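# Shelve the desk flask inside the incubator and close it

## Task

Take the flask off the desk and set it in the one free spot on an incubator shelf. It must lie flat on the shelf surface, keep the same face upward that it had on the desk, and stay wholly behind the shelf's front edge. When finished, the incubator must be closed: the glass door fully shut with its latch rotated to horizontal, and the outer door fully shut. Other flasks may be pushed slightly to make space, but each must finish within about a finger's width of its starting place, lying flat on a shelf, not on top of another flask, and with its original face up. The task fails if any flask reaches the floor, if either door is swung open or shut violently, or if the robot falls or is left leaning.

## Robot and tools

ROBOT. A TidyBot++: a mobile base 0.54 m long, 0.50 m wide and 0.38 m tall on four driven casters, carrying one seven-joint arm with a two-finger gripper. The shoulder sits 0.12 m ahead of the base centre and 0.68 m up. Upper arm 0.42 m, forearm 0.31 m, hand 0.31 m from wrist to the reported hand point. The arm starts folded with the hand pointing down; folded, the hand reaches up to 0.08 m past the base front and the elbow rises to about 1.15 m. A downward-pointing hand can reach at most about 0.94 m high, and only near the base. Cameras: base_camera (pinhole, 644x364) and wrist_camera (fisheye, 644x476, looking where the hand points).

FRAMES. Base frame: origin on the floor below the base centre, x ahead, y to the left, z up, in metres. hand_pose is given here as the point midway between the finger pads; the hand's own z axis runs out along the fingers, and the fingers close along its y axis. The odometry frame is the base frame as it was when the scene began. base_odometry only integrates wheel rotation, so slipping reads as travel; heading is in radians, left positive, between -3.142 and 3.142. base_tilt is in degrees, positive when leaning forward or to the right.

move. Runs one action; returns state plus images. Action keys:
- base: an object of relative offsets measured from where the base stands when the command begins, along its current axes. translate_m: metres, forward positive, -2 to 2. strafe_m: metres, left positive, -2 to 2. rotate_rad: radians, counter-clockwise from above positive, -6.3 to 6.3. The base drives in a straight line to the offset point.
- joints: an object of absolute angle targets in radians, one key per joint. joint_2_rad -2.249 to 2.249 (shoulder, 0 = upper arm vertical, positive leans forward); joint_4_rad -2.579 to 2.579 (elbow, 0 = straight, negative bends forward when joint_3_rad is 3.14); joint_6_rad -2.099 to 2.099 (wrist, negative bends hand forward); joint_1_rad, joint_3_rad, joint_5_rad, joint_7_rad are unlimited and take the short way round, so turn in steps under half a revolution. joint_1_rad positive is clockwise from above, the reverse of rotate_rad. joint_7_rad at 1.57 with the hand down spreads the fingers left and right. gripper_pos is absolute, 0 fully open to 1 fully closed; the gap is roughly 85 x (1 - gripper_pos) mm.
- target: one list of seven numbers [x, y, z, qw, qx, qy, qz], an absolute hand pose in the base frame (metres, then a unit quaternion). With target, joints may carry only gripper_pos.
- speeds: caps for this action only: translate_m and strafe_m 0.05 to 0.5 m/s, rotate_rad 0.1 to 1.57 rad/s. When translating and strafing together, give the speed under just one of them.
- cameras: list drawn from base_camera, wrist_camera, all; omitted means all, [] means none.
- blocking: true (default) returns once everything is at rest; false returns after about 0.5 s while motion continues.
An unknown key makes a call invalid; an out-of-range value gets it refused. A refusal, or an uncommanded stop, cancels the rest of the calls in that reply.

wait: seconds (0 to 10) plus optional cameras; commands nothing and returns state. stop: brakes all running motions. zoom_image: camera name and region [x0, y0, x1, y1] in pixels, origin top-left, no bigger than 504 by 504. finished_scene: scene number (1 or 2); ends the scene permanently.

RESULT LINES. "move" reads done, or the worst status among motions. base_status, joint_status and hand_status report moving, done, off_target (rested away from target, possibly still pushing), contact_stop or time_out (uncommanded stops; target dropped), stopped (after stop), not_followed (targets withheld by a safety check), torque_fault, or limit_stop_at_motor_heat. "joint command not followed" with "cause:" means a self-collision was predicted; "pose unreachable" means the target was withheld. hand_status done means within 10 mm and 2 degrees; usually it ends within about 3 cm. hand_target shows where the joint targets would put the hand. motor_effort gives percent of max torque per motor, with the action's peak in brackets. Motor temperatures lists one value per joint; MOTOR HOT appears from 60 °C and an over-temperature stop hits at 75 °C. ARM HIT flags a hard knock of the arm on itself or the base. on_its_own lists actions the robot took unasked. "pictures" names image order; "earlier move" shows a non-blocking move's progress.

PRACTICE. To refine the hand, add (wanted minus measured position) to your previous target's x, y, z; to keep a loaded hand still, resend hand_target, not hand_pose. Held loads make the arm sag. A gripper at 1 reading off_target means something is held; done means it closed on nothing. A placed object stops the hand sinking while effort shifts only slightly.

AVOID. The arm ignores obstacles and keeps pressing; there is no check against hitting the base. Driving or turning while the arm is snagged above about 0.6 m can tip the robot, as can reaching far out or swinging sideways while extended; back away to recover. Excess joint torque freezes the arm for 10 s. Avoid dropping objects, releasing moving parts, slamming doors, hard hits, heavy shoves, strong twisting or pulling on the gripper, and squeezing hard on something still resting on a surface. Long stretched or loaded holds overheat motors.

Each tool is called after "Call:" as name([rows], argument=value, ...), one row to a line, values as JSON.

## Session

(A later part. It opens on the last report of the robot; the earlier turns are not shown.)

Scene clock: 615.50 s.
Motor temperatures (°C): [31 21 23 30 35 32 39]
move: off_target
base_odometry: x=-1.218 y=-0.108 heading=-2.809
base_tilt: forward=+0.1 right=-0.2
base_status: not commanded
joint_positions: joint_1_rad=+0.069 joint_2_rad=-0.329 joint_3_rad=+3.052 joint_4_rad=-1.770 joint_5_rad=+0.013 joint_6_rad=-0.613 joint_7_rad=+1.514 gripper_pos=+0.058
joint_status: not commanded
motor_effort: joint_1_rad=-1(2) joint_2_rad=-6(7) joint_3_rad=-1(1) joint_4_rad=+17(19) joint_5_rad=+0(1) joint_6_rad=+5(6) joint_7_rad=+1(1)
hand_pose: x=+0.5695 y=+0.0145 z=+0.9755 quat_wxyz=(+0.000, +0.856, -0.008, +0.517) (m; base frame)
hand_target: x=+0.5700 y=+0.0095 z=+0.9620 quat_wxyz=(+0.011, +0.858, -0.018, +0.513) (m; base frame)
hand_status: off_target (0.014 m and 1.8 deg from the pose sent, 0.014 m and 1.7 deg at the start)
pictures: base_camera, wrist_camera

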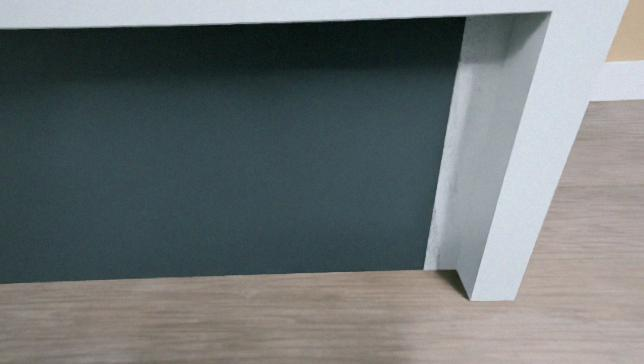

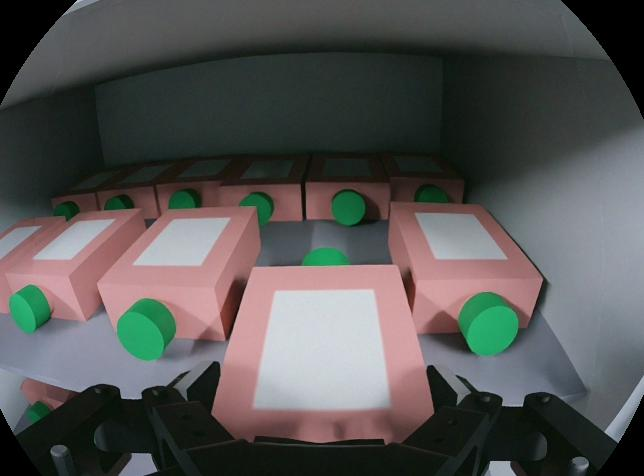

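Call:
move(base={"strafe_m": 0.006}, speeds={"strafe_m": 0.05})

Call:
move(base={"translate_m": 0.012}, speeds={"translate_m": 0.05})

Call:
zoom_image(camera="wrist_camera", region=[80, 180, 560, 460])

Scene clock: 661.50 s.
Motor temperatures (°C): [31 21 23 30 35 32 39]
move: done
base_odometry: x=-1.216 y=-0.113 heading=-2.810
base_tilt: forward=+0.0 right=-0.3
base_status: done
joint_positions: joint_1_rad=+0.073 joint_2_rad=-0.330 joint_3_rad=+3.051 joint_4_rad=-1.770 joint_5_rad=+0.015 joint_6_rad=-0.613 joint_7_rad=+1.514 gripper_pos=+0.058
joint_status: not commanded
motor_effort: joint_1_rad=-1(3) joint_2_rad=-6(7) joint_3_rad=+0(4) joint_4_rad=+17(19) joint_5_rad=+1(1) joint_6_rad=+5(6) joint_7_rad=+1(1)
hand_pose: x=+0.5694 y=+0.0128 z=+0.9755 quat_wxyz=(+0.001, +0.856, -0.009, +0.517) (m; base frame)
hand_target: x=+0.5700 y=+0.0095 z=+0.9620 quat_wxyz=(+0.011, +0.858, -0.018, +0.513) (m; base frame)
hand_status: not commanded
pictures: base_camera, wrist_camera

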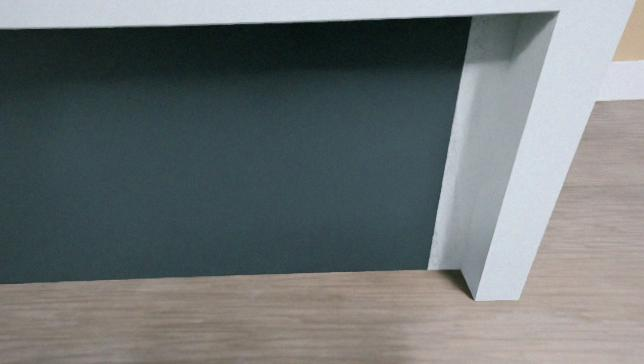

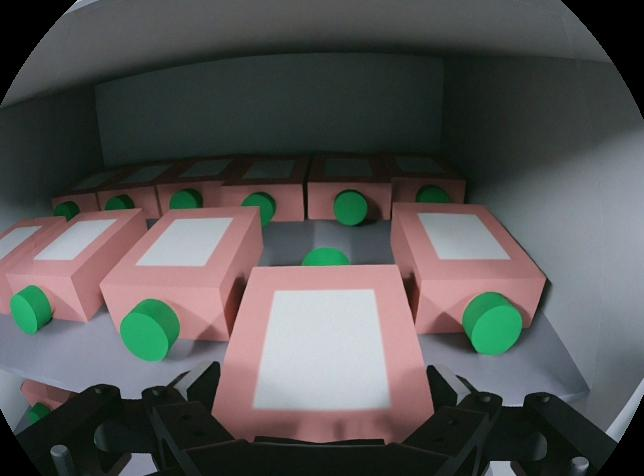

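Scene clock: 662.20 s.
Motor temperatures (°C): [31 21 23 30 35 32 39]
move: done
base_odometry: x=-1.227 y=-0.117 heading=-2.809
base_tilt: forward=+0.0 right=-0.3
base_status: done
joint_positions: joint_1_rad=+0.073 joint_2_rad=-0.334 joint_3_rad=+3.051 joint_4_rad=-1.773 joint_5_rad=+0.015 joint_6_rad=-0.611 joint_7_rad=+1.514 gripper_pos=+0.058
joint_status: not commanded
motor_effort: joint_1_rad=+0(1) joint_2_rad=-6(9) joint_3_rad=+0(1) joint_4_rad=+18(20) joint_5_rad=+0(1) joint_6_rad=+5(7) joint_7_rad=+1(1)
hand_pose: x=+0.5681 y=+0.0132 z=+0.9759 quat_wxyz=(+0.002, +0.855, -0.008, +0.519) (m; base frame)
hand_target: x=+0.5700 y=+0.0095 z=+0.9620 quat_wxyz=(+0.011, +0.858, -0.018, +0.513) (m; base frame)
hand_status: not commanded
pictures: base_camera, wrist_camera

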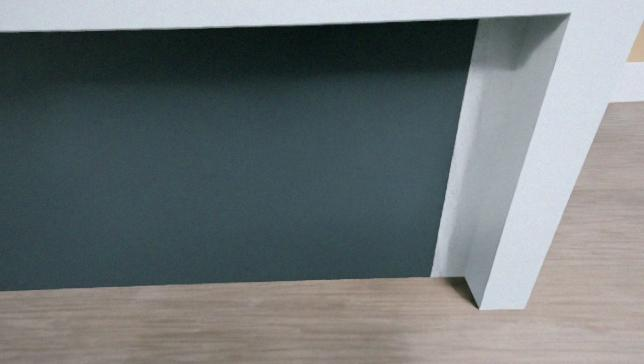

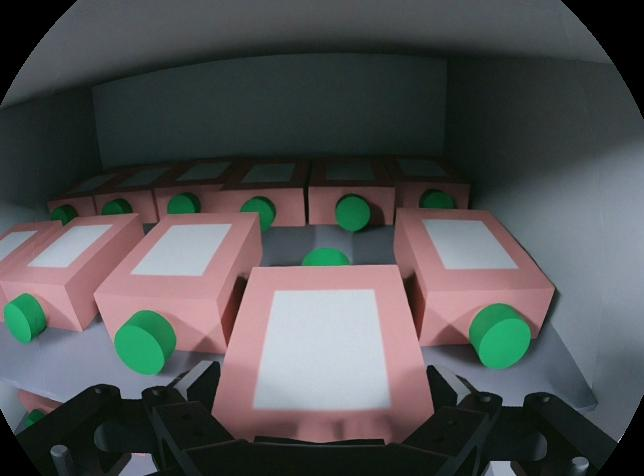

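Scaled by 1.050.

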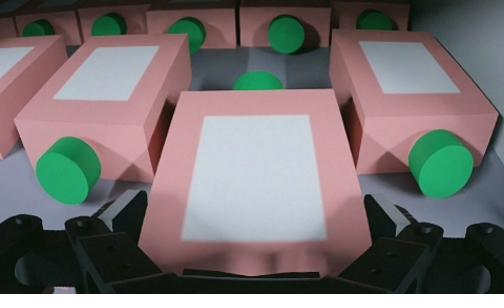

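Call:
move(base={"translate_m": 0.012}, speeds={"translate_m": 0.05}, cameras=["wrist_camera"])

Call:
zoom_image(camera="wrist_camera", region=[80, 180, 560, 460])

Scene clock: 667.87 s.
Motor temperatures (°C): [31 21 23 30 35 32 39]
move: done
base_odometry: x=-1.239 y=-0.122 heading=-2.809
base_tilt: forward=+0.1 right=-0.3
base_status: done
joint_positions: joint_1_rad=+0.073 joint_2_rad=-0.337 joint_3_rad=+3.050 joint_4_rad=-1.775 joint_5_rad=+0.015 joint_6_rad=-0.610 joint_7_rad=+1.514 gripper_pos=+0.058
joint_status: not commanded
motor_effort: joint_1_rad=-1(1) joint_2_rad=-6(8) joint_3_rad=+0(1) joint_4_rad=+17(20) joint_5_rad=+1(1) joint_6_rad=+5(7) joint_7_rad=+1(1)
hand_pose: x=+0.5673 y=+0.0133 z=+0.9763 quat_wxyz=(+0.002, +0.854, -0.008, +0.519) (m; base frame)
hand_target: x=+0.5700 y=+0.0095 z=+0.9620 quat_wxyz=(+0.011, +0.858, -0.018, +0.513) (m; base frame)
hand_status: not commanded
pictures: wrist_camera

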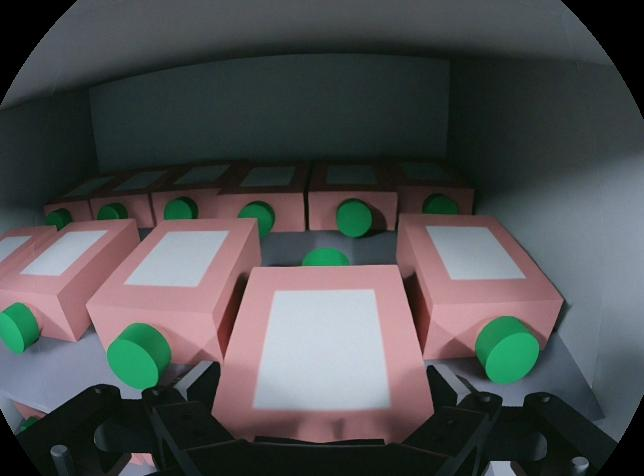

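Scaled by 1.050.

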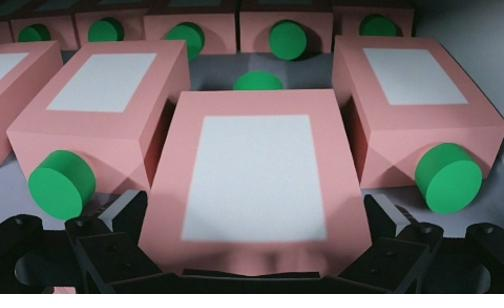

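Call:
move(base={"translate_m": 0.008}, speeds={"translate_m": 0.05}, cameras=["wrist_camera"])

Call:
zoom_image(camera="wrist_camera", region=[80, 180, 560, 460])

Scene clock: 684.07 s.
Motor temperatures (°C): [31 21 23 30 35 32 39]
move: done
base_odometry: x=-1.246 y=-0.124 heading=-2.809
base_tilt: forward=+0.0 right=-0.3
base_status: done
joint_positions: joint_1_rad=+0.073 joint_2_rad=-0.338 joint_3_rad=+3.050 joint_4_rad=-1.776 joint_5_rad=+0.015 joint_6_rad=-0.609 joint_7_rad=+1.514 gripper_pos=+0.058
joint_status: not commanded
motor_effort: joint_1_rad=+0(1) joint_2_rad=-6(7) joint_3_rad=+0(1) joint_4_rad=+18(19) joint_5_rad=+1(2) joint_6_rad=+5(7) joint_7_rad=+1(1)
hand_pose: x=+0.5668 y=+0.0133 z=+0.9765 quat_wxyz=(+0.002, +0.854, -0.008, +0.520) (m; base frame)
hand_target: x=+0.5700 y=+0.0095 z=+0.9620 quat_wxyz=(+0.011, +0.858, -0.018, +0.513) (m; base frame)
hand_status: not commanded
pictures: wrist_camera

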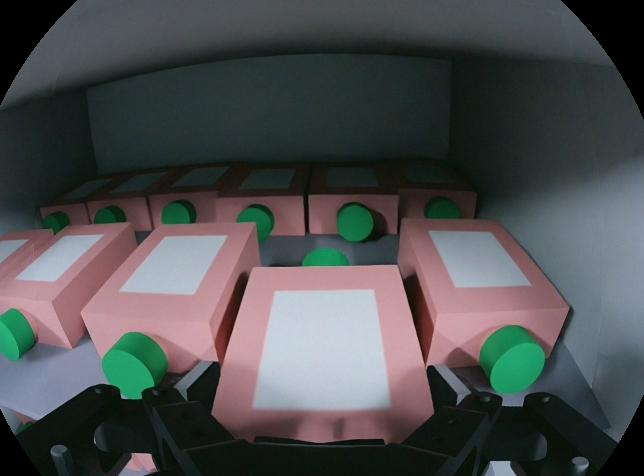

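Scaled by 1.050.

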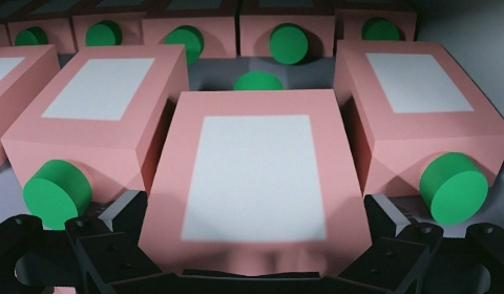

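Call:
move(target=[0.569, 0.0095, 0.974, 0.0105, 0.855, -0.018, 0.518], cameras=[])

Call:
move(joints={"gripper_pos": 0.03})

Call:
move(joints={"gripper_pos": 0.0})

Scene clock: 691.17 s.
Motor temperatures (°C): [31 21 23 30 35 32 39]
move: done
base_odometry: x=-1.246 y=-0.124 heading=-2.809
base_tilt: forward=+0.1 right=-0.4
base_status: not commanded
joint_positions: joint_1_rad=+0.073 joint_2_rad=-0.338 joint_3_rad=+3.050 joint_4_rad=-1.776 joint_5_rad=+0.015 joint_6_rad=-0.609 joint_7_rad=+1.514 gripper_pos=+0.058
joint_status: not commanded
motor_effort: joint_1_rad=+0(1) joint_2_rad=-7(9) joint_3_rad=+0(1) joint_4_rad=+20(21) joint_5_rad=+1(1) joint_6_rad=+7(8) joint_7_rad=+1(1)
hand_pose: x=+0.5668 y=+0.0133 z=+0.9767 quat_wxyz=(+0.002, +0.854, -0.008, +0.520) (m; base frame)
hand_target: x=+0.5690 y=+0.0095 z=+0.9740 quat_wxyz=(+0.011, +0.855, -0.018, +0.518) (m; base frame)
hand_status: done (0.005 m and 1.5 deg from the pose sent, 0.005 m and 1.5 deg at the start)
pictures: none
No camera images: "cameras" was empty.

Scene clock: 691.90 s.
Motor temperatures (°C): [31 21 23 30 35 32 39]
move: done
base_odometry: x=-1.246 y=-0.124 heading=-2.809
base_tilt: forward=+0.0 right=-0.3
base_status: not commanded
joint_positions: joint_1_rad=+0.073 joint_2_rad=-0.338 joint_3_rad=+3.050 joint_4_rad=-1.776 joint_5_rad=+0.015 joint_6_rad=-0.609 joint_7_rad=+1.514 gripper_pos=+0.029
joint_status: all done
motor_effort: joint_1_rad=-1(1) joint_2_rad=-8(10) joint_3_rad=+0(1) joint_4_rad=+21(22) joint_5_rad=+1(1) joint_6_rad=+8(9) joint_7_rad=+1(1)
hand_pose: x=+0.5670 y=+0.0133 z=+0.9763 quat_wxyz=(+0.002, +0.854, -0.008, +0.520) (m; base frame)
hand_target: x=+0.5690 y=+0.0095 z=+0.9740 quat_wxyz=(+0.011, +0.855, -0.018, +0.518) (m; base frame)
hand_status: not commanded
pictures: base_camera, wrist_camera

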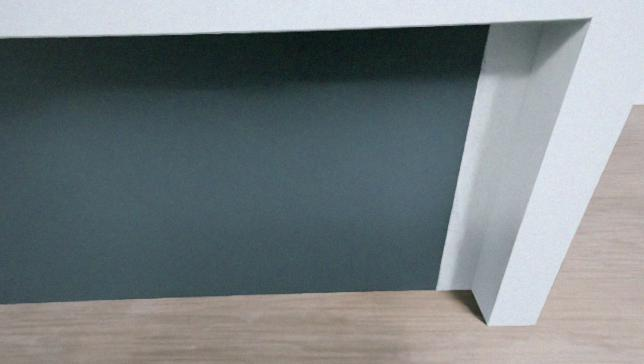

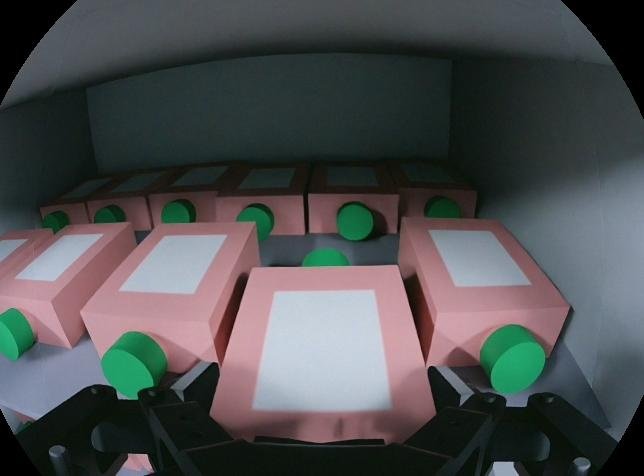

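Scene clock: 692.30 s.
Motor temperatures (°C): [31 21 23 30 35 32 39]
move: done
base_odometry: x=-1.246 y=-0.124 heading=-2.809
base_tilt: forward=+0.0 right=-0.3
base_status: not commanded
joint_positions: joint_1_rad=+0.073 joint_2_rad=-0.338 joint_3_rad=+3.050 joint_4_rad=-1.777 joint_5_rad=+0.015 joint_6_rad=-0.609 joint_7_rad=+1.514 gripper_pos=+0.000
joint_status: all done
motor_effort: joint_1_rad=-1(2) joint_2_rad=-8(10) joint_3_rad=+0(1) joint_4_rad=+21(22) joint_5_rad=+0(1) joint_6_rad=+8(8) joint_7_rad=+0(1)
hand_pose: x=+0.5670 y=+0.0133 z=+0.9761 quat_wxyz=(+0.002, +0.854, -0.008, +0.520) (m; base frame)
hand_target: x=+0.5690 y=+0.0095 z=+0.9740 quat_wxyz=(+0.011, +0.855, -0.018, +0.518) (m; base frame)
hand_status: not commanded
pictures: base_camera, wrist_camera

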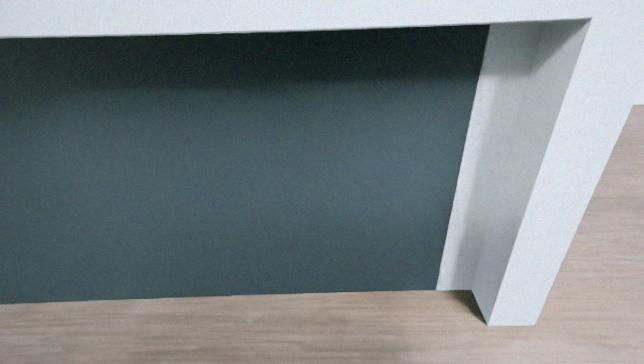

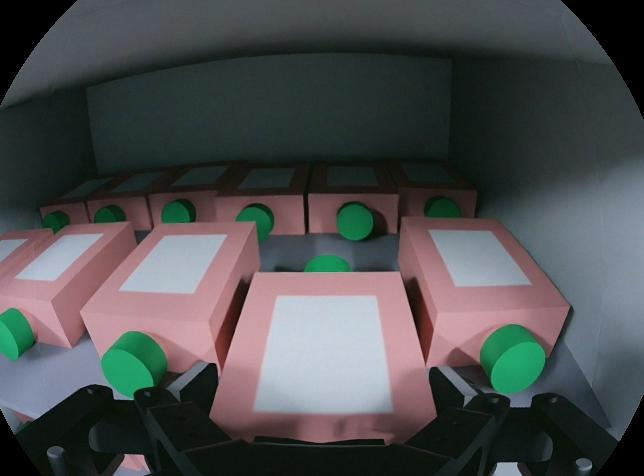

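Call:
move(base={"translate_m": -0.03}, speeds={"translate_m": 0.05}, cameras=["wrist_camera"])

Scene clock: 696.53 s.
Motor temperatures (°C): [31 21 23 30 35 32 39]
move: done
base_odometry: x=-1.218 y=-0.114 heading=-2.809
base_tilt: forward=+0.0 right=-0.3
base_status: done
joint_positions: joint_1_rad=+0.073 joint_2_rad=-0.335 joint_3_rad=+3.050 joint_4_rad=-1.777 joint_5_rad=+0.015 joint_6_rad=-0.609 joint_7_rad=+1.514 gripper_pos=+0.000
joint_status: not commanded
motor_effort: joint_1_rad=+0(1) joint_2_rad=-8(11) joint_3_rad=+0(2) joint_4_rad=+21(22) joint_5_rad=+0(1) joint_6_rad=+8(8) joint_7_rad=+1(1)
hand_pose: x=+0.5676 y=+0.0132 z=+0.9751 quat_wxyz=(+0.002, +0.855, -0.008, +0.519) (m; base frame)
hand_target: x=+0.5690 y=+0.0095 z=+0.9740 quat_wxyz=(+0.011, +0.855, -0.018, +0.518) (m; base frame)
hand_status: not commanded
pictures: wrist_camera

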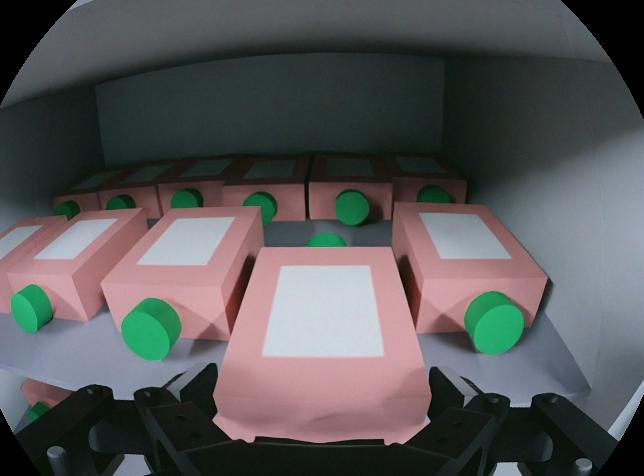

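Call:
move(base={"translate_m": -0.2}, speeds={"translate_m": 0.1}, cameras=["wrist_camera"])

Call:
move(joints={"gripper_pos": 1.0}, target=[0.57, 0.01, 1.0, 0, 0.799, 0, 0.602], cameras=["wrist_camera"])

Scene clock: 706.13 s.
Motor temperatures (°C): [31 21 23 30 35 32 39]
move: done
base_odometry: x=-1.029 y=-0.049 heading=-2.809
base_tilt: forward=+0.1 right=-0.3
base_status: done
joint_positions: joint_1_rad=+0.073 joint_2_rad=-0.332 joint_3_rad=+3.050 joint_4_rad=-1.777 joint_5_rad=+0.015 joint_6_rad=-0.609 joint_7_rad=+1.514 gripper_pos=+0.000
joint_status: not commanded
motor_effort: joint_1_rad=+0(1) joint_2_rad=-9(12) joint_3_rad=+0(1) joint_4_rad=+21(22) joint_5_rad=+0(1) joint_6_rad=+8(8) joint_7_rad=+1(1)
hand_pose: x=+0.5685 y=+0.0133 z=+0.9737 quat_wxyz=(+0.001, +0.856, -0.008, +0.517) (m; base frame)
hand_target: x=+0.5690 y=+0.0095 z=+0.9740 quat_wxyz=(+0.011, +0.855, -0.018, +0.518) (m; base frame)
hand_status: not commanded
pictures: wrist_camera

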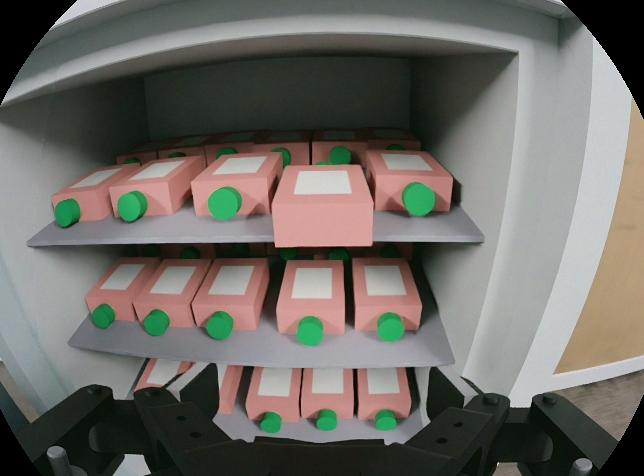

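Scene clock: 707.47 s.
Motor temperatures (°C): [31 21 23 30 35 32 39]
move: off_target
base_odometry: x=-1.029 y=-0.049 heading=-2.809
base_tilt: forward=+0.0 right=-0.3
base_status: not commanded
joint_positions: joint_1_rad=+0.048 joint_2_rad=-0.377 joint_3_rad=+3.074 joint_4_rad=-1.904 joint_5_rad=+0.015 joint_6_rad=-0.376 joint_7_rad=+1.514 gripper_pos=+0.999
joint_status: all done
motor_effort: joint_1_rad=+0(2) joint_2_rad=-7(10) joint_3_rad=+0(1) joint_4_rad=+22(23) joint_5_rad=+1(1) joint_6_rad=+9(9) joint_7_rad=+1(1)
hand_pose: x=+0.5718 y=+0.0138 z=+0.9848 quat_wxyz=(-0.004, +0.814, -0.006, +0.580) (m; base frame)
hand_target: x=+0.5700 y=+0.0100 z=+1.0000 quat_wxyz=(+0.000, +0.799, +0.000, +0.602) (m; base frame)
hand_status: off_target (0.016 m and 3.1 deg from the pose sent, 0.027 m and 11.7 deg at the start)
pictures: wrist_camera

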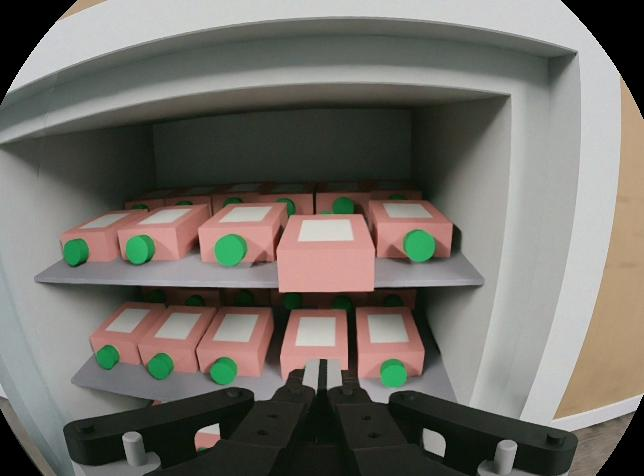

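Call:
move(target=[0.57, 0.007, 0.984, 0, 0.799, 0, 0.602], cameras=[])

Call:
move(base={"translate_m": 0.11}, speeds={"translate_m": 0.1}, cameras=["wrist_camera"])

Scene clock: 732.83 s.
Motor temperatures (°C): [31 21 23 30 35 32 39]
move: off_target
base_odometry: x=-1.029 y=-0.049 heading=-2.809
base_tilt: forward=+0.0 right=-0.3
base_status: not commanded
joint_positions: joint_1_rad=+0.038 joint_2_rad=-0.379 joint_3_rad=+3.087 joint_4_rad=-1.960 joint_5_rad=+0.015 joint_6_rad=-0.321 joint_7_rad=+1.514 gripper_pos=+0.999
joint_status: not commanded
motor_effort: joint_1_rad=+0(1) joint_2_rad=-8(9) joint_3_rad=+0(1) joint_4_rad=+22(23) joint_5_rad=+1(1) joint_6_rad=+9(9) joint_7_rad=+1(1)
hand_pose: x=+0.5715 y=+0.0114 z=+0.9681 quat_wxyz=(-0.006, +0.814, -0.008, +0.581) (m; base frame)
hand_target: x=+0.5700 y=+0.0070 z=+0.9840 quat_wxyz=(+0.000, +0.799, +0.000, +0.602) (m; base frame)
hand_status: off_target (0.017 m and 3.2 deg from the pose sent, 0.007 m and 3.1 deg at the start)
pictures: none
No camera images: "cameras" was empty.

Scene clock: 734.57 s.
Motor temperatures (°C): [31 21 23 30 35 32 39]
move: done
base_odometry: x=-1.133 y=-0.085 heading=-2.809
base_tilt: forward=+0.0 right=-0.3
base_status: done
joint_positions: joint_1_rad=+0.037 joint_2_rad=-0.388 joint_3_rad=+3.088 joint_4_rad=-1.960 joint_5_rad=+0.015 joint_6_rad=-0.320 joint_7_rad=+1.514 gripper_pos=+0.999
joint_status: not commanded
motor_effort: joint_1_rad=+0(1) joint_2_rad=-8(11) joint_3_rad=+0(1) joint_4_rad=+22(23) joint_5_rad=+1(1) joint_6_rad=+9(9) joint_7_rad=+1(1)
hand_pose: x=+0.5691 y=+0.0114 z=+0.9722 quat_wxyz=(-0.006, +0.811, -0.008, +0.585) (m; base frame)
hand_target: x=+0.5700 y=+0.0070 z=+0.9840 quat_wxyz=(+0.000, +0.799, +0.000, +0.602) (m; base frame)
hand_status: not commanded
pictures: wrist_camera

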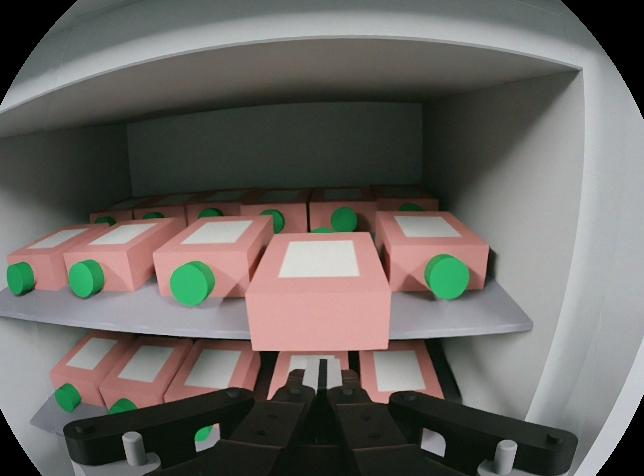

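Call:
move(target=[0.57, 0.007, 0.973, 0, 0.799, 0, 0.602], cameras=[])

Call:
move(base={"translate_m": 0.04}, speeds={"translate_m": 0.05}, cameras=["wrist_camera"])

Scene clock: 749.47 s.
Motor temperatures (°C): [31 21 23 30 35 32 39]
move: off_target
base_odometry: x=-1.133 y=-0.085 heading=-2.809
base_tilt: forward=+0.0 right=-0.3
base_status: not commanded
joint_positions: joint_1_rad=+0.037 joint_2_rad=-0.388 joint_3_rad=+3.088 joint_4_rad=-1.994 joint_5_rad=+0.015 joint_6_rad=-0.284 joint_7_rad=+1.514 gripper_pos=+0.999
joint_status: not commanded
motor_effort: joint_1_rad=+0(1) joint_2_rad=-7(8) joint_3_rad=+0(1) joint_4_rad=+22(23) joint_5_rad=+0(1) joint_6_rad=+9(9) joint_7_rad=+0(1)
hand_pose: x=+0.5691 y=+0.0114 z=+0.9619 quat_wxyz=(-0.006, +0.811, -0.008, +0.585) (m; base frame)
hand_target: x=+0.5700 y=+0.0070 z=+0.9730 quat_wxyz=(+0.000, +0.799, +0.000, +0.602) (m; base frame)
hand_status: off_target (0.012 m and 2.6 deg from the pose sent, 0.005 m and 2.7 deg at the start)
pictures: none
No camera images: "cameras" was empty.

Scene clock: 750.73 s.
Motor temperatures (°C): [31 21 23 30 35 32 39]
move: done
base_odometry: x=-1.170 y=-0.098 heading=-2.810
base_tilt: forward=+0.1 right=-0.3
base_status: done
joint_positions: joint_1_rad=+0.037 joint_2_rad=-0.388 joint_3_rad=+3.088 joint_4_rad=-1.994 joint_5_rad=+0.015 joint_6_rad=-0.283 joint_7_rad=+1.514 gripper_pos=+0.999
joint_status: not commanded
motor_effort: joint_1_rad=-1(1) joint_2_rad=-7(11) joint_3_rad=+0(1) joint_4_rad=+22(22) joint_5_rad=+0(1) joint_6_rad=+8(9) joint_7_rad=+0(1)
hand_pose: x=+0.5689 y=+0.0113 z=+0.9623 quat_wxyz=(-0.006, +0.810, -0.008, +0.586) (m; base frame)
hand_target: x=+0.5700 y=+0.0070 z=+0.9730 quat_wxyz=(+0.000, +0.799, +0.000, +0.602) (m; base frame)
hand_status: not commanded
pictures: wrist_camera

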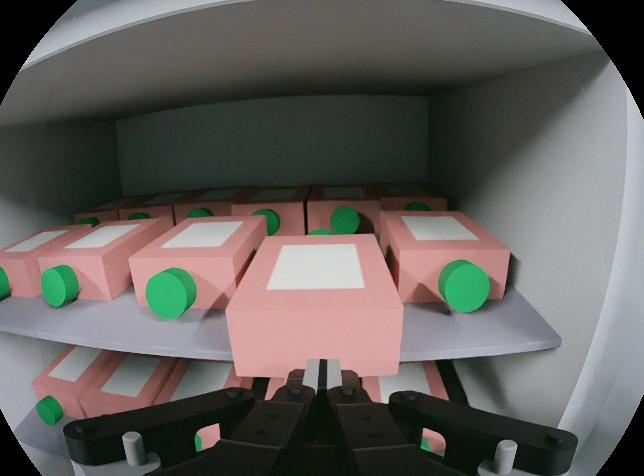

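Call:
move(base={"translate_m": 0.05}, speeds={"translate_m": 0.05}, cameras=["wrist_camera"])

Scene clock: 760.23 s.
Motor temperatures (°C): [31 21 23 30 35 32 39]
move: done
base_odometry: x=-1.218 y=-0.115 heading=-2.811
base_tilt: forward=+0.0 right=-0.3
base_status: done
joint_positions: joint_1_rad=+0.037 joint_2_rad=-0.390 joint_3_rad=+3.088 joint_4_rad=-1.994 joint_5_rad=+0.015 joint_6_rad=-0.283 joint_7_rad=+1.514 gripper_pos=+0.999
joint_status: not commanded
motor_effort: joint_1_rad=+0(1) joint_2_rad=-7(10) joint_3_rad=+0(1) joint_4_rad=+22(23) joint_5_rad=+0(1) joint_6_rad=+9(9) joint_7_rad=+0(1)
hand_pose: x=+0.5686 y=+0.0114 z=+0.9628 quat_wxyz=(-0.006, +0.810, -0.008, +0.586) (m; base frame)
hand_target: x=+0.5700 y=+0.0070 z=+0.9730 quat_wxyz=(+0.000, +0.799, +0.000, +0.602) (m; base frame)
hand_status: not commanded
pictures: wrist_camera

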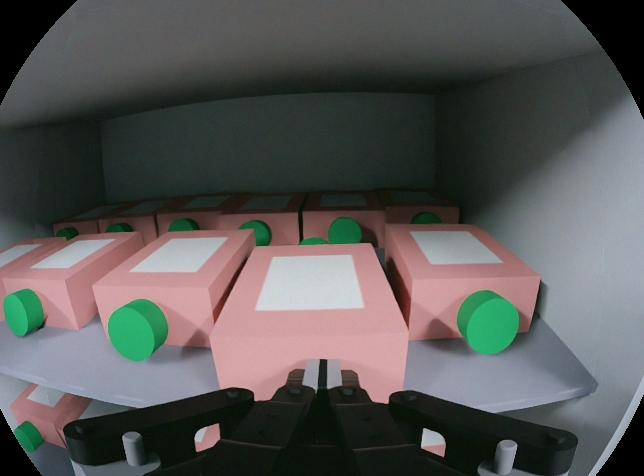

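Call:
move(base={"translate_m": 0.035}, speeds={"translate_m": 0.05}, cameras=["wrist_camera"])

Scene clock: 766.83 s.
Motor temperatures (°C): [31 21 23 30 35 32 39]
move: done
base_odometry: x=-1.251 y=-0.126 heading=-2.811
base_tilt: forward=+0.0 right=-0.3
base_status: done
joint_positions: joint_1_rad=+0.037 joint_2_rad=-0.391 joint_3_rad=+3.088 joint_4_rad=-1.994 joint_5_rad=+0.015 joint_6_rad=-0.283 joint_7_rad=+1.514 gripper_pos=+0.999
joint_status: not commanded
motor_effort: joint_1_rad=+0(1) joint_2_rad=-8(10) joint_3_rad=-1(1) joint_4_rad=+22(23) joint_5_rad=+0(1) joint_6_rad=+8(9) joint_7_rad=+0(1)
hand_pose: x=+0.5683 y=+0.0113 z=+0.9634 quat_wxyz=(-0.006, +0.810, -0.008, +0.587) (m; base frame)
hand_target: x=+0.5700 y=+0.0070 z=+0.9730 quat_wxyz=(+0.000, +0.799, +0.000, +0.602) (m; base frame)
hand_status: not commanded
pictures: wrist_camera

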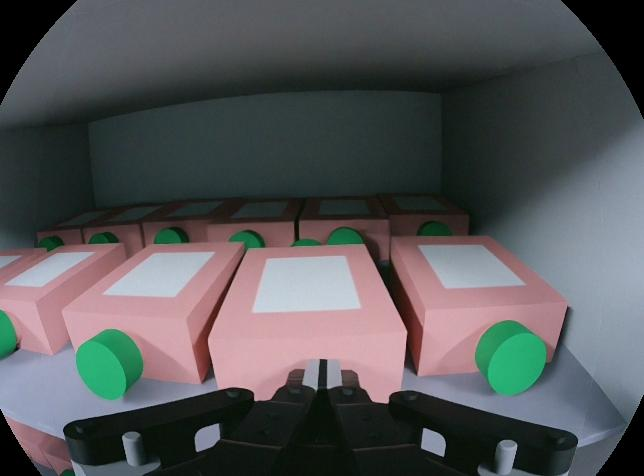

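Call:
move(base={"translate_m": -0.012}, speeds={"translate_m": 0.05}, cameras=[])

Call:
move(base={"strafe_m": 0.02}, speeds={"strafe_m": 0.05}, cameras=["wrist_camera"])

Call:
move(base={"translate_m": 0.025}, speeds={"translate_m": 0.05}, cameras=["wrist_camera"])

Scene clock: 777.03 s.
Motor temperatures (°C): [31 21 23 30 35 32 39]
move: done
base_odometry: x=-1.240 y=-0.122 heading=-2.811
base_tilt: forward=+0.0 right=-0.3
base_status: done
joint_positions: joint_1_rad=+0.037 joint_2_rad=-0.394 joint_3_rad=+3.088 joint_4_rad=-1.994 joint_5_rad=+0.015 joint_6_rad=-0.283 joint_7_rad=+1.514 gripper_pos=+0.999
joint_status: not commanded
motor_effort: joint_1_rad=+0(1) joint_2_rad=-7(11) joint_3_rad=+0(1) joint_4_rad=+22(22) joint_5_rad=+1(1) joint_6_rad=+9(9) joint_7_rad=+0(1)
hand_pose: x=+0.5675 y=+0.0113 z=+0.9646 quat_wxyz=(-0.006, +0.809, -0.008, +0.588) (m; base frame)
hand_target: x=+0.5700 y=+0.0070 z=+0.9730 quat_wxyz=(+0.000, +0.799, +0.000, +0.602) (m; base frame)
hand_status: not commanded
pictures: none
No camera images: "cameras" was empty.

Scene clock: 777.90 s.
Motor temperatures (°C): [31 21 23 30 35 32 39]
move: done
base_odometry: x=-1.233 y=-0.141 heading=-2.812
base_tilt: forward=+0.0 right=-0.3
base_status: done
joint_positions: joint_1_rad=+0.037 joint_2_rad=-0.394 joint_3_rad=+3.090 joint_4_rad=-1.994 joint_5_rad=+0.015 joint_6_rad=-0.283 joint_7_rad=+1.514 gripper_pos=+0.999
joint_status: not commanded
motor_effort: joint_1_rad=+0(1) joint_2_rad=-7(8) joint_3_rad=+0(2) joint_4_rad=+21(22) joint_5_rad=+1(1) joint_6_rad=+9(9) joint_7_rad=+1(1)
hand_pose: x=+0.5675 y=+0.0103 z=+0.9647 quat_wxyz=(-0.006, +0.809, -0.009, +0.588) (m; base frame)
hand_target: x=+0.5700 y=+0.0070 z=+0.9730 quat_wxyz=(+0.000, +0.799, +0.000, +0.602) (m; base frame)
hand_status: not commanded
pictures: wrist_camera

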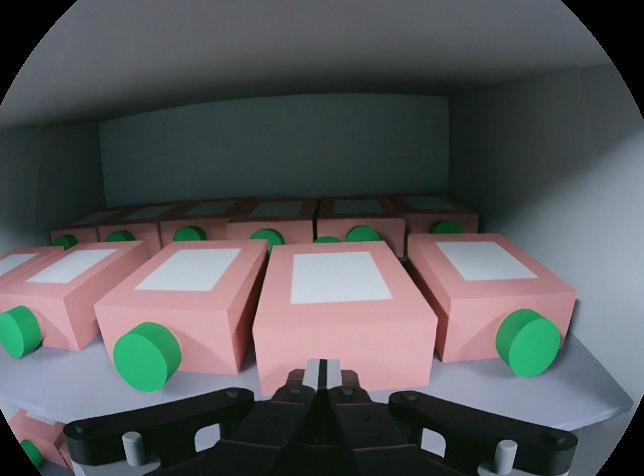

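Scene clock: 778.87 s.
Motor temperatures (°C): [31 21 23 30 35 32 39]
move: done
base_odometry: x=-1.257 y=-0.149 heading=-2.811
base_tilt: forward=+0.0 right=-0.3
base_status: done
joint_positions: joint_1_rad=+0.037 joint_2_rad=-0.394 joint_3_rad=+3.090 joint_4_rad=-1.994 joint_5_rad=+0.015 joint_6_rad=-0.283 joint_7_rad=+1.514 gripper_pos=+0.999
joint_status: not commanded
motor_effort: joint_1_rad=-1(1) joint_2_rad=-7(10) joint_3_rad=+0(1) joint_4_rad=+22(23) joint_5_rad=+0(1) joint_6_rad=+9(9) joint_7_rad=+1(1)
hand_pose: x=+0.5675 y=+0.0103 z=+0.9648 quat_wxyz=(-0.006, +0.809, -0.009, +0.588) (m; base frame)
hand_target: x=+0.5700 y=+0.0070 z=+0.9730 quat_wxyz=(+0.000, +0.799, +0.000, +0.602) (m; base frame)
hand_status: not commanded
pictures: wrist_camera

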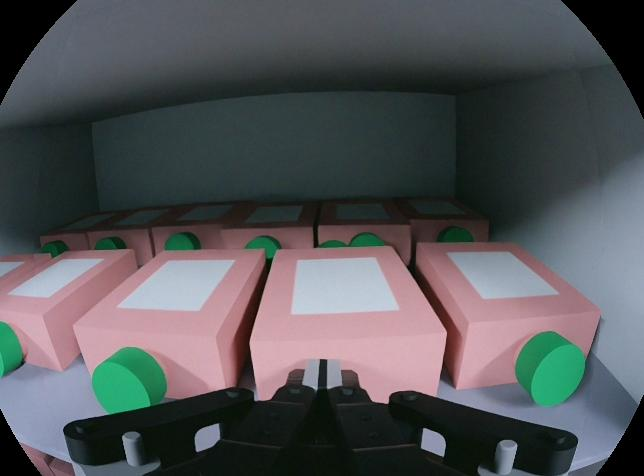

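Call:
move(base={"translate_m": -0.15}, speeds={"translate_m": 0.1}, cameras=["wrist_camera"])

Call:
zoom_image(camera="wrist_camera", region=[180, 180, 480, 340])

Scene clock: 788.30 s.
Motor temperatures (°C): [31 21 23 30 35 32 39]
move: done
base_odometry: x=-1.115 y=-0.101 heading=-2.811
base_tilt: forward=+0.1 right=-0.3
base_status: done
joint_positions: joint_1_rad=+0.037 joint_2_rad=-0.395 joint_3_rad=+3.091 joint_4_rad=-1.994 joint_5_rad=+0.015 joint_6_rad=-0.283 joint_7_rad=+1.514 gripper_pos=+0.999
joint_status: not commanded
motor_effort: joint_1_rad=+0(1) joint_2_rad=-7(10) joint_3_rad=+0(1) joint_4_rad=+22(23) joint_5_rad=+0(1) joint_6_rad=+9(9) joint_7_rad=+1(1)
hand_pose: x=+0.5673 y=+0.0103 z=+0.9651 quat_wxyz=(-0.006, +0.808, -0.009, +0.589) (m; base frame)
hand_target: x=+0.5700 y=+0.0070 z=+0.9730 quat_wxyz=(+0.000, +0.799, +0.000, +0.602) (m; base frame)
hand_status: not commanded
pictures: wrist_camera

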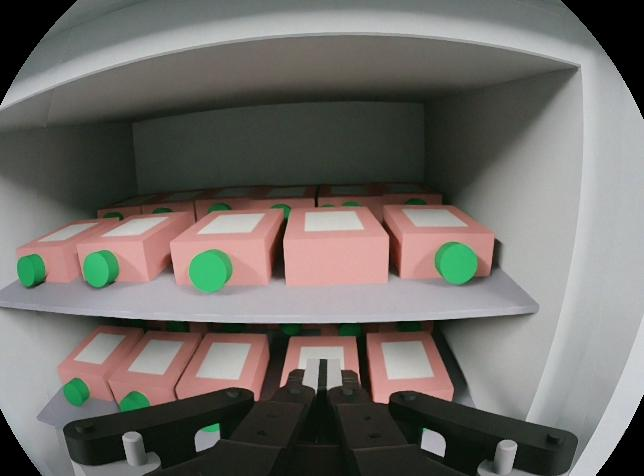

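Scaled by 1.680.

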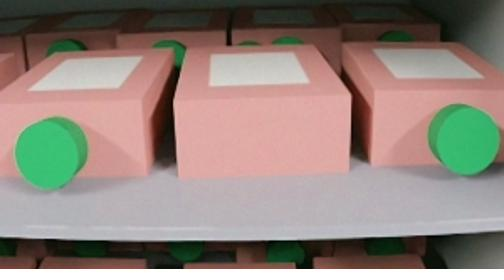

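Call:
move(base={"translate_m": -0.6, "strafe_m": 0.1}, cameras=["wrist_camera"])

Call:
move(base={"rotate_rad": 0.45}, target=[0.5, 0.0, 1.0, 0, 0.766, 0, 0.643])

Scene clock: 804.57 s.
Motor temperatures (°C): [31 21 23 30 35 32 39]
move: done
base_odometry: x=-0.515 y=-0.001 heading=-2.811
base_tilt: forward=+0.0 right=-0.4
base_status: done
joint_positions: joint_1_rad=+0.037 joint_2_rad=-0.394 joint_3_rad=+3.091 joint_4_rad=-1.995 joint_5_rad=+0.015 joint_6_rad=-0.282 joint_7_rad=+1.514 gripper_pos=+0.999
joint_status: not commanded
motor_effort: joint_1_rad=-1(1) joint_2_rad=-7(10) joint_3_rad=+0(1) joint_4_rad=+22(23) joint_5_rad=+0(1) joint_6_rad=+9(9) joint_7_rad=+1(1)
hand_pose: x=+0.5675 y=+0.0102 z=+0.9649 quat_wxyz=(-0.006, +0.808, -0.009, +0.589) (m; base frame)
hand_target: x=+0.5700 y=+0.0070 z=+0.9730 quat_wxyz=(+0.000, +0.799, +0.000, +0.602) (m; base frame)
hand_status: not commanded
pictures: wrist_camera

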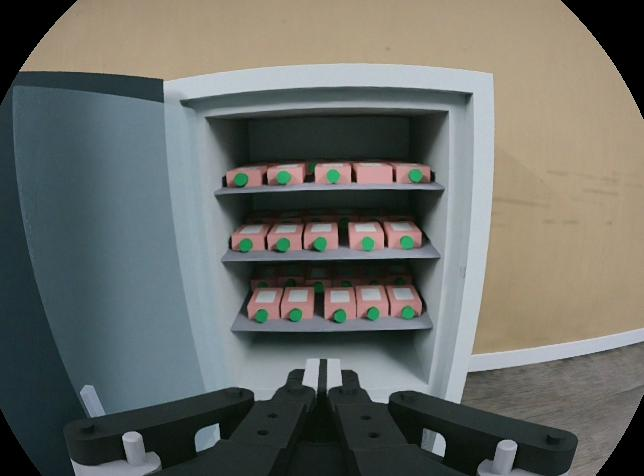

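Scene clock: 806.13 s.
Motor temperatures (°C): [31 21 23 30 35 32 39]
move: off_target
base_odometry: x=-0.515 y=-0.001 heading=-2.361
base_tilt: forward=+0.0 right=-0.3
base_status: done
joint_positions: joint_1_rad=+0.004 joint_2_rad=-0.597 joint_3_rad=+3.126 joint_4_rad=-2.080 joint_5_rad=+0.015 joint_6_rad=-0.282 joint_7_rad=+1.514 gripper_pos=+0.999
joint_status: not commanded
motor_effort: joint_1_rad=+0(3) joint_2_rad=-1(9) joint_3_rad=+0(2) joint_4_rad=+21(23) joint_5_rad=+0(1) joint_6_rad=+9(9) joint_7_rad=+1(1)
hand_pose: x=+0.5008 y=+0.0063 z=+0.9973 quat_wxyz=(-0.011, +0.772, -0.012, +0.635) (m; base frame)
hand_target: x=+0.5000 y=+0.0000 z=+1.0000 quat_wxyz=(+0.000, +0.766, +0.000, +0.643) (m; base frame)
hand_status: off_target (0.007 m and 2.2 deg from the pose sent, 0.077 m and 8.0 deg at the start)
pictures: base_camera, wrist_camera

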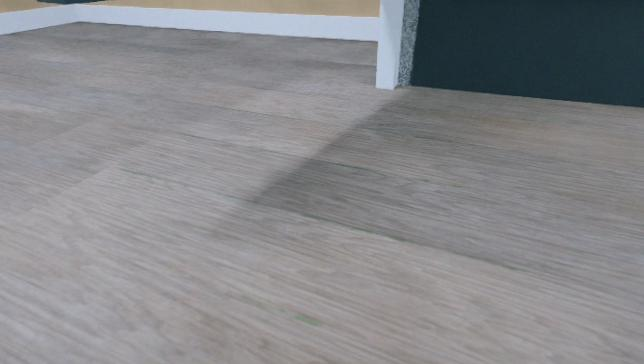

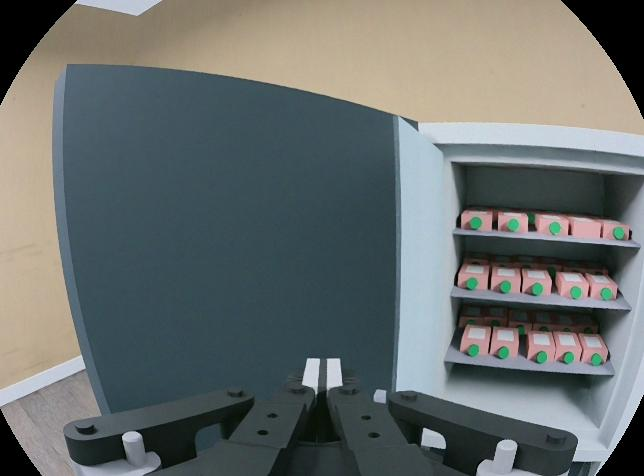

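Call:
move(base={"rotate_rad": -0.45}, target=[0.57, 0.0, 1.005, 0, 0.799, 0, 0.602], cameras=[])

Call:
move(base={"strafe_m": 0.35}, speeds={"strafe_m": 0.25})

Scene clock: 872.17 s.
Motor temperatures (°C): [31 21 23 30 35 32 39]
move: off_target
base_odometry: x=-0.515 y=-0.001 heading=-2.811
base_tilt: forward=+0.0 right=-0.4
base_status: done
joint_positions: joint_1_rad=+0.003 joint_2_rad=-0.400 joint_3_rad=+3.137 joint_4_rad=-1.920 joint_5_rad=+0.015 joint_6_rad=-0.294 joint_7_rad=+1.514 gripper_pos=+0.999
joint_status: not commanded
motor_effort: joint_1_rad=-2(2) joint_2_rad=-7(9) joint_3_rad=-1(2) joint_4_rad=+22(23) joint_5_rad=+0(1) joint_6_rad=+9(9) joint_7_rad=+0(1)
hand_pose: x=+0.5712 y=+0.0011 z=+1.0107 quat_wxyz=(-0.011, +0.787, -0.017, +0.616) (m; base frame)
hand_target: x=+0.5700 y=+0.0000 z=+1.0050 quat_wxyz=(+0.000, +0.799, +0.000, +0.602) (m; base frame)
hand_status: off_target (0.006 m and 3.2 deg from the pose sent, 0.070 m and 5.2 deg at the start)
pictures: none
No camera images: "cameras" was empty.

Scene clock: 874.43 s.
Motor temperatures (°C): [31 21 23 30 35 32 39]
move: done
base_odometry: x=-0.401 y=-0.332 heading=-2.811
base_tilt: forward=+0.1 right=-0.3
base_status: done
joint_positions: joint_1_rad=+0.002 joint_2_rad=-0.400 joint_3_rad=+3.139 joint_4_rad=-1.919 joint_5_rad=+0.015 joint_6_rad=-0.294 joint_7_rad=+1.514 gripper_pos=+0.999
joint_status: not commanded
motor_effort: joint_1_rad=-1(2) joint_2_rad=-7(8) joint_3_rad=+0(3) joint_4_rad=+23(23) joint_5_rad=+0(1) joint_6_rad=+9(9) joint_7_rad=+0(1)
hand_pose: x=+0.5712 y=+0.0001 z=+1.0108 quat_wxyz=(-0.011, +0.787, -0.018, +0.616) (m; base frame)
hand_target: x=+0.5700 y=+0.0000 z=+1.0050 quat_wxyz=(+0.000, +0.799, +0.000, +0.602) (m; base frame)
hand_status: not commanded
pictures: base_camera, wrist_camera

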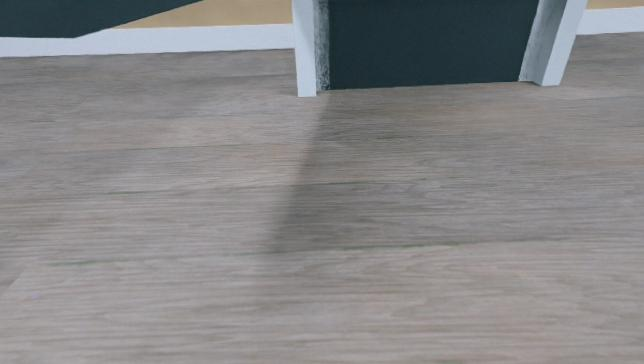

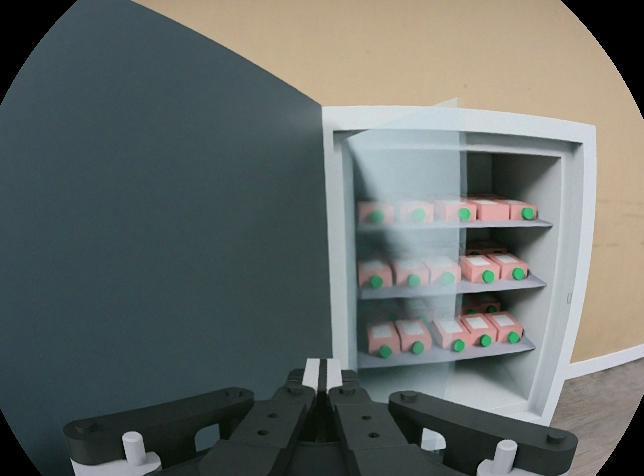

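Call:
move(base={"translate_m": 0.2}, speeds={"translate_m": 0.15})

Scene clock: 883.20 s.
Motor temperatures (°C): [31 21 23 30 35 32 39]
move: time_out
base_odometry: x=-0.587 y=-0.396 heading=-2.809
base_tilt: forward=+0.1 right=-0.3
base_status: translate_m time_out (by the wheels' count: +0.197 of +0.200)
joint_positions: joint_1_rad=+0.001 joint_2_rad=-0.391 joint_3_rad=+3.141 joint_4_rad=-1.917 joint_5_rad=+0.015 joint_6_rad=-0.296 joint_7_rad=+1.514 gripper_pos=+0.999
joint_status: not commanded
motor_effort: joint_1_rad=-1(2) joint_2_rad=-8(14) joint_3_rad=+1(2) joint_4_rad=+22(24) joint_5_rad=+0(1) joint_6_rad=+9(10) joint_7_rad=+1(1)
hand_pose: x=+0.5743 y=-0.0004 z=+1.0076 quat_wxyz=(-0.011, +0.790, -0.019, +0.613) (m; base frame)
hand_target: x=+0.5700 y=+0.0000 z=+1.0050 quat_wxyz=(+0.000, +0.799, +0.000, +0.602) (m; base frame)
hand_status: not commanded
pictures: base_camera, wrist_camera

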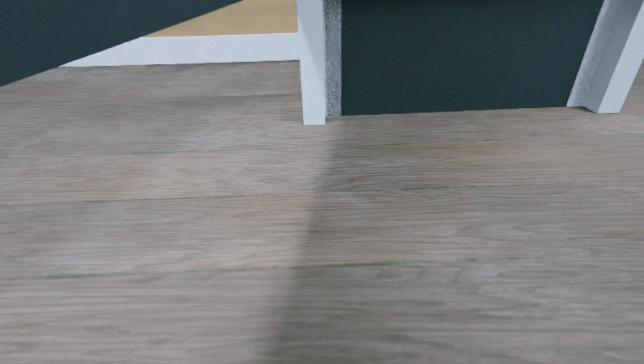

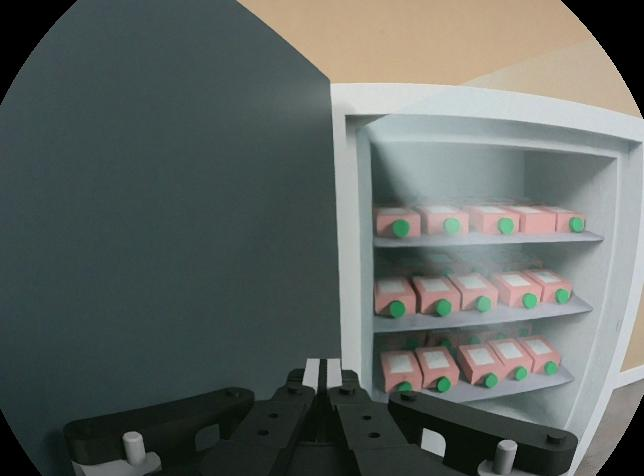

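Call:
move(base={"strafe_m": -0.12}, speeds={"strafe_m": 0.08}, cameras=["wrist_camera"])

Scene clock: 891.67 s.
Motor temperatures (°C): [31 21 23 30 35 32 39]
move: done
base_odometry: x=-0.627 y=-0.282 heading=-2.809
base_tilt: forward=+0.1 right=-0.3
base_status: done
joint_positions: joint_1_rad=-0.002 joint_2_rad=-0.391 joint_3_rad=+3.142 joint_4_rad=-1.917 joint_5_rad=+0.015 joint_6_rad=-0.296 joint_7_rad=+1.514 gripper_pos=+0.999
joint_status: not commanded
motor_effort: joint_1_rad=-1(2) joint_2_rad=-7(8) joint_3_rad=+0(3) joint_4_rad=+22(23) joint_5_rad=+0(1) joint_6_rad=+9(9) joint_7_rad=+0(1)
hand_pose: x=+0.5743 y=+0.0010 z=+1.0076 quat_wxyz=(-0.012, +0.790, -0.017, +0.613) (m; base frame)
hand_target: x=+0.5700 y=+0.0000 z=+1.0050 quat_wxyz=(+0.000, +0.799, +0.000, +0.602) (m; base frame)
hand_status: not commanded
pictures: wrist_camera

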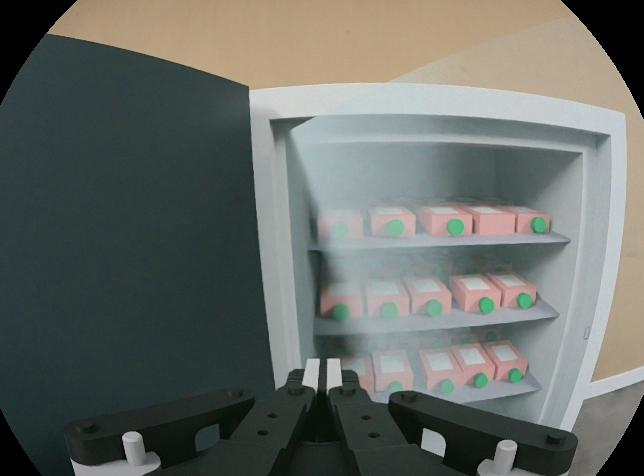

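Call:
move(base={"strafe_m": -0.15}, speeds={"strafe_m": 0.08}, cameras=["wrist_camera"])

Scene clock: 899.30 s.
Motor temperatures (°C): [31 21 23 30 35 32 39]
move: done
base_odometry: x=-0.676 y=-0.141 heading=-2.808
base_tilt: forward=+0.0 right=-0.3
base_status: done
joint_positions: joint_1_rad=-0.004 joint_2_rad=-0.391 joint_3_rad=+3.142 joint_4_rad=-1.917 joint_5_rad=+0.015 joint_6_rad=-0.296 joint_7_rad=+1.514 gripper_pos=+0.999
joint_status: not commanded
motor_effort: joint_1_rad=+0(3) joint_2_rad=-7(9) joint_3_rad=-1(4) joint_4_rad=+22(23) joint_5_rad=+0(1) joint_6_rad=+9(9) joint_7_rad=+1(1)
hand_pose: x=+0.5743 y=+0.0015 z=+1.0076 quat_wxyz=(-0.013, +0.790, -0.017, +0.613) (m; base frame)
hand_target: x=+0.5700 y=+0.0000 z=+1.0050 quat_wxyz=(+0.000, +0.799, +0.000, +0.602) (m; base frame)
hand_status: not commanded
pictures: wrist_camera

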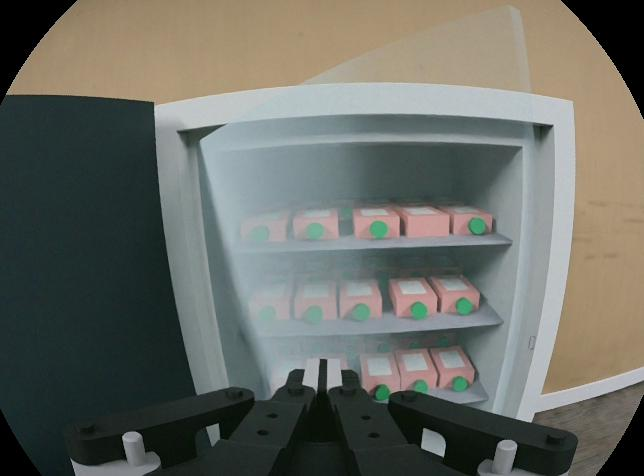

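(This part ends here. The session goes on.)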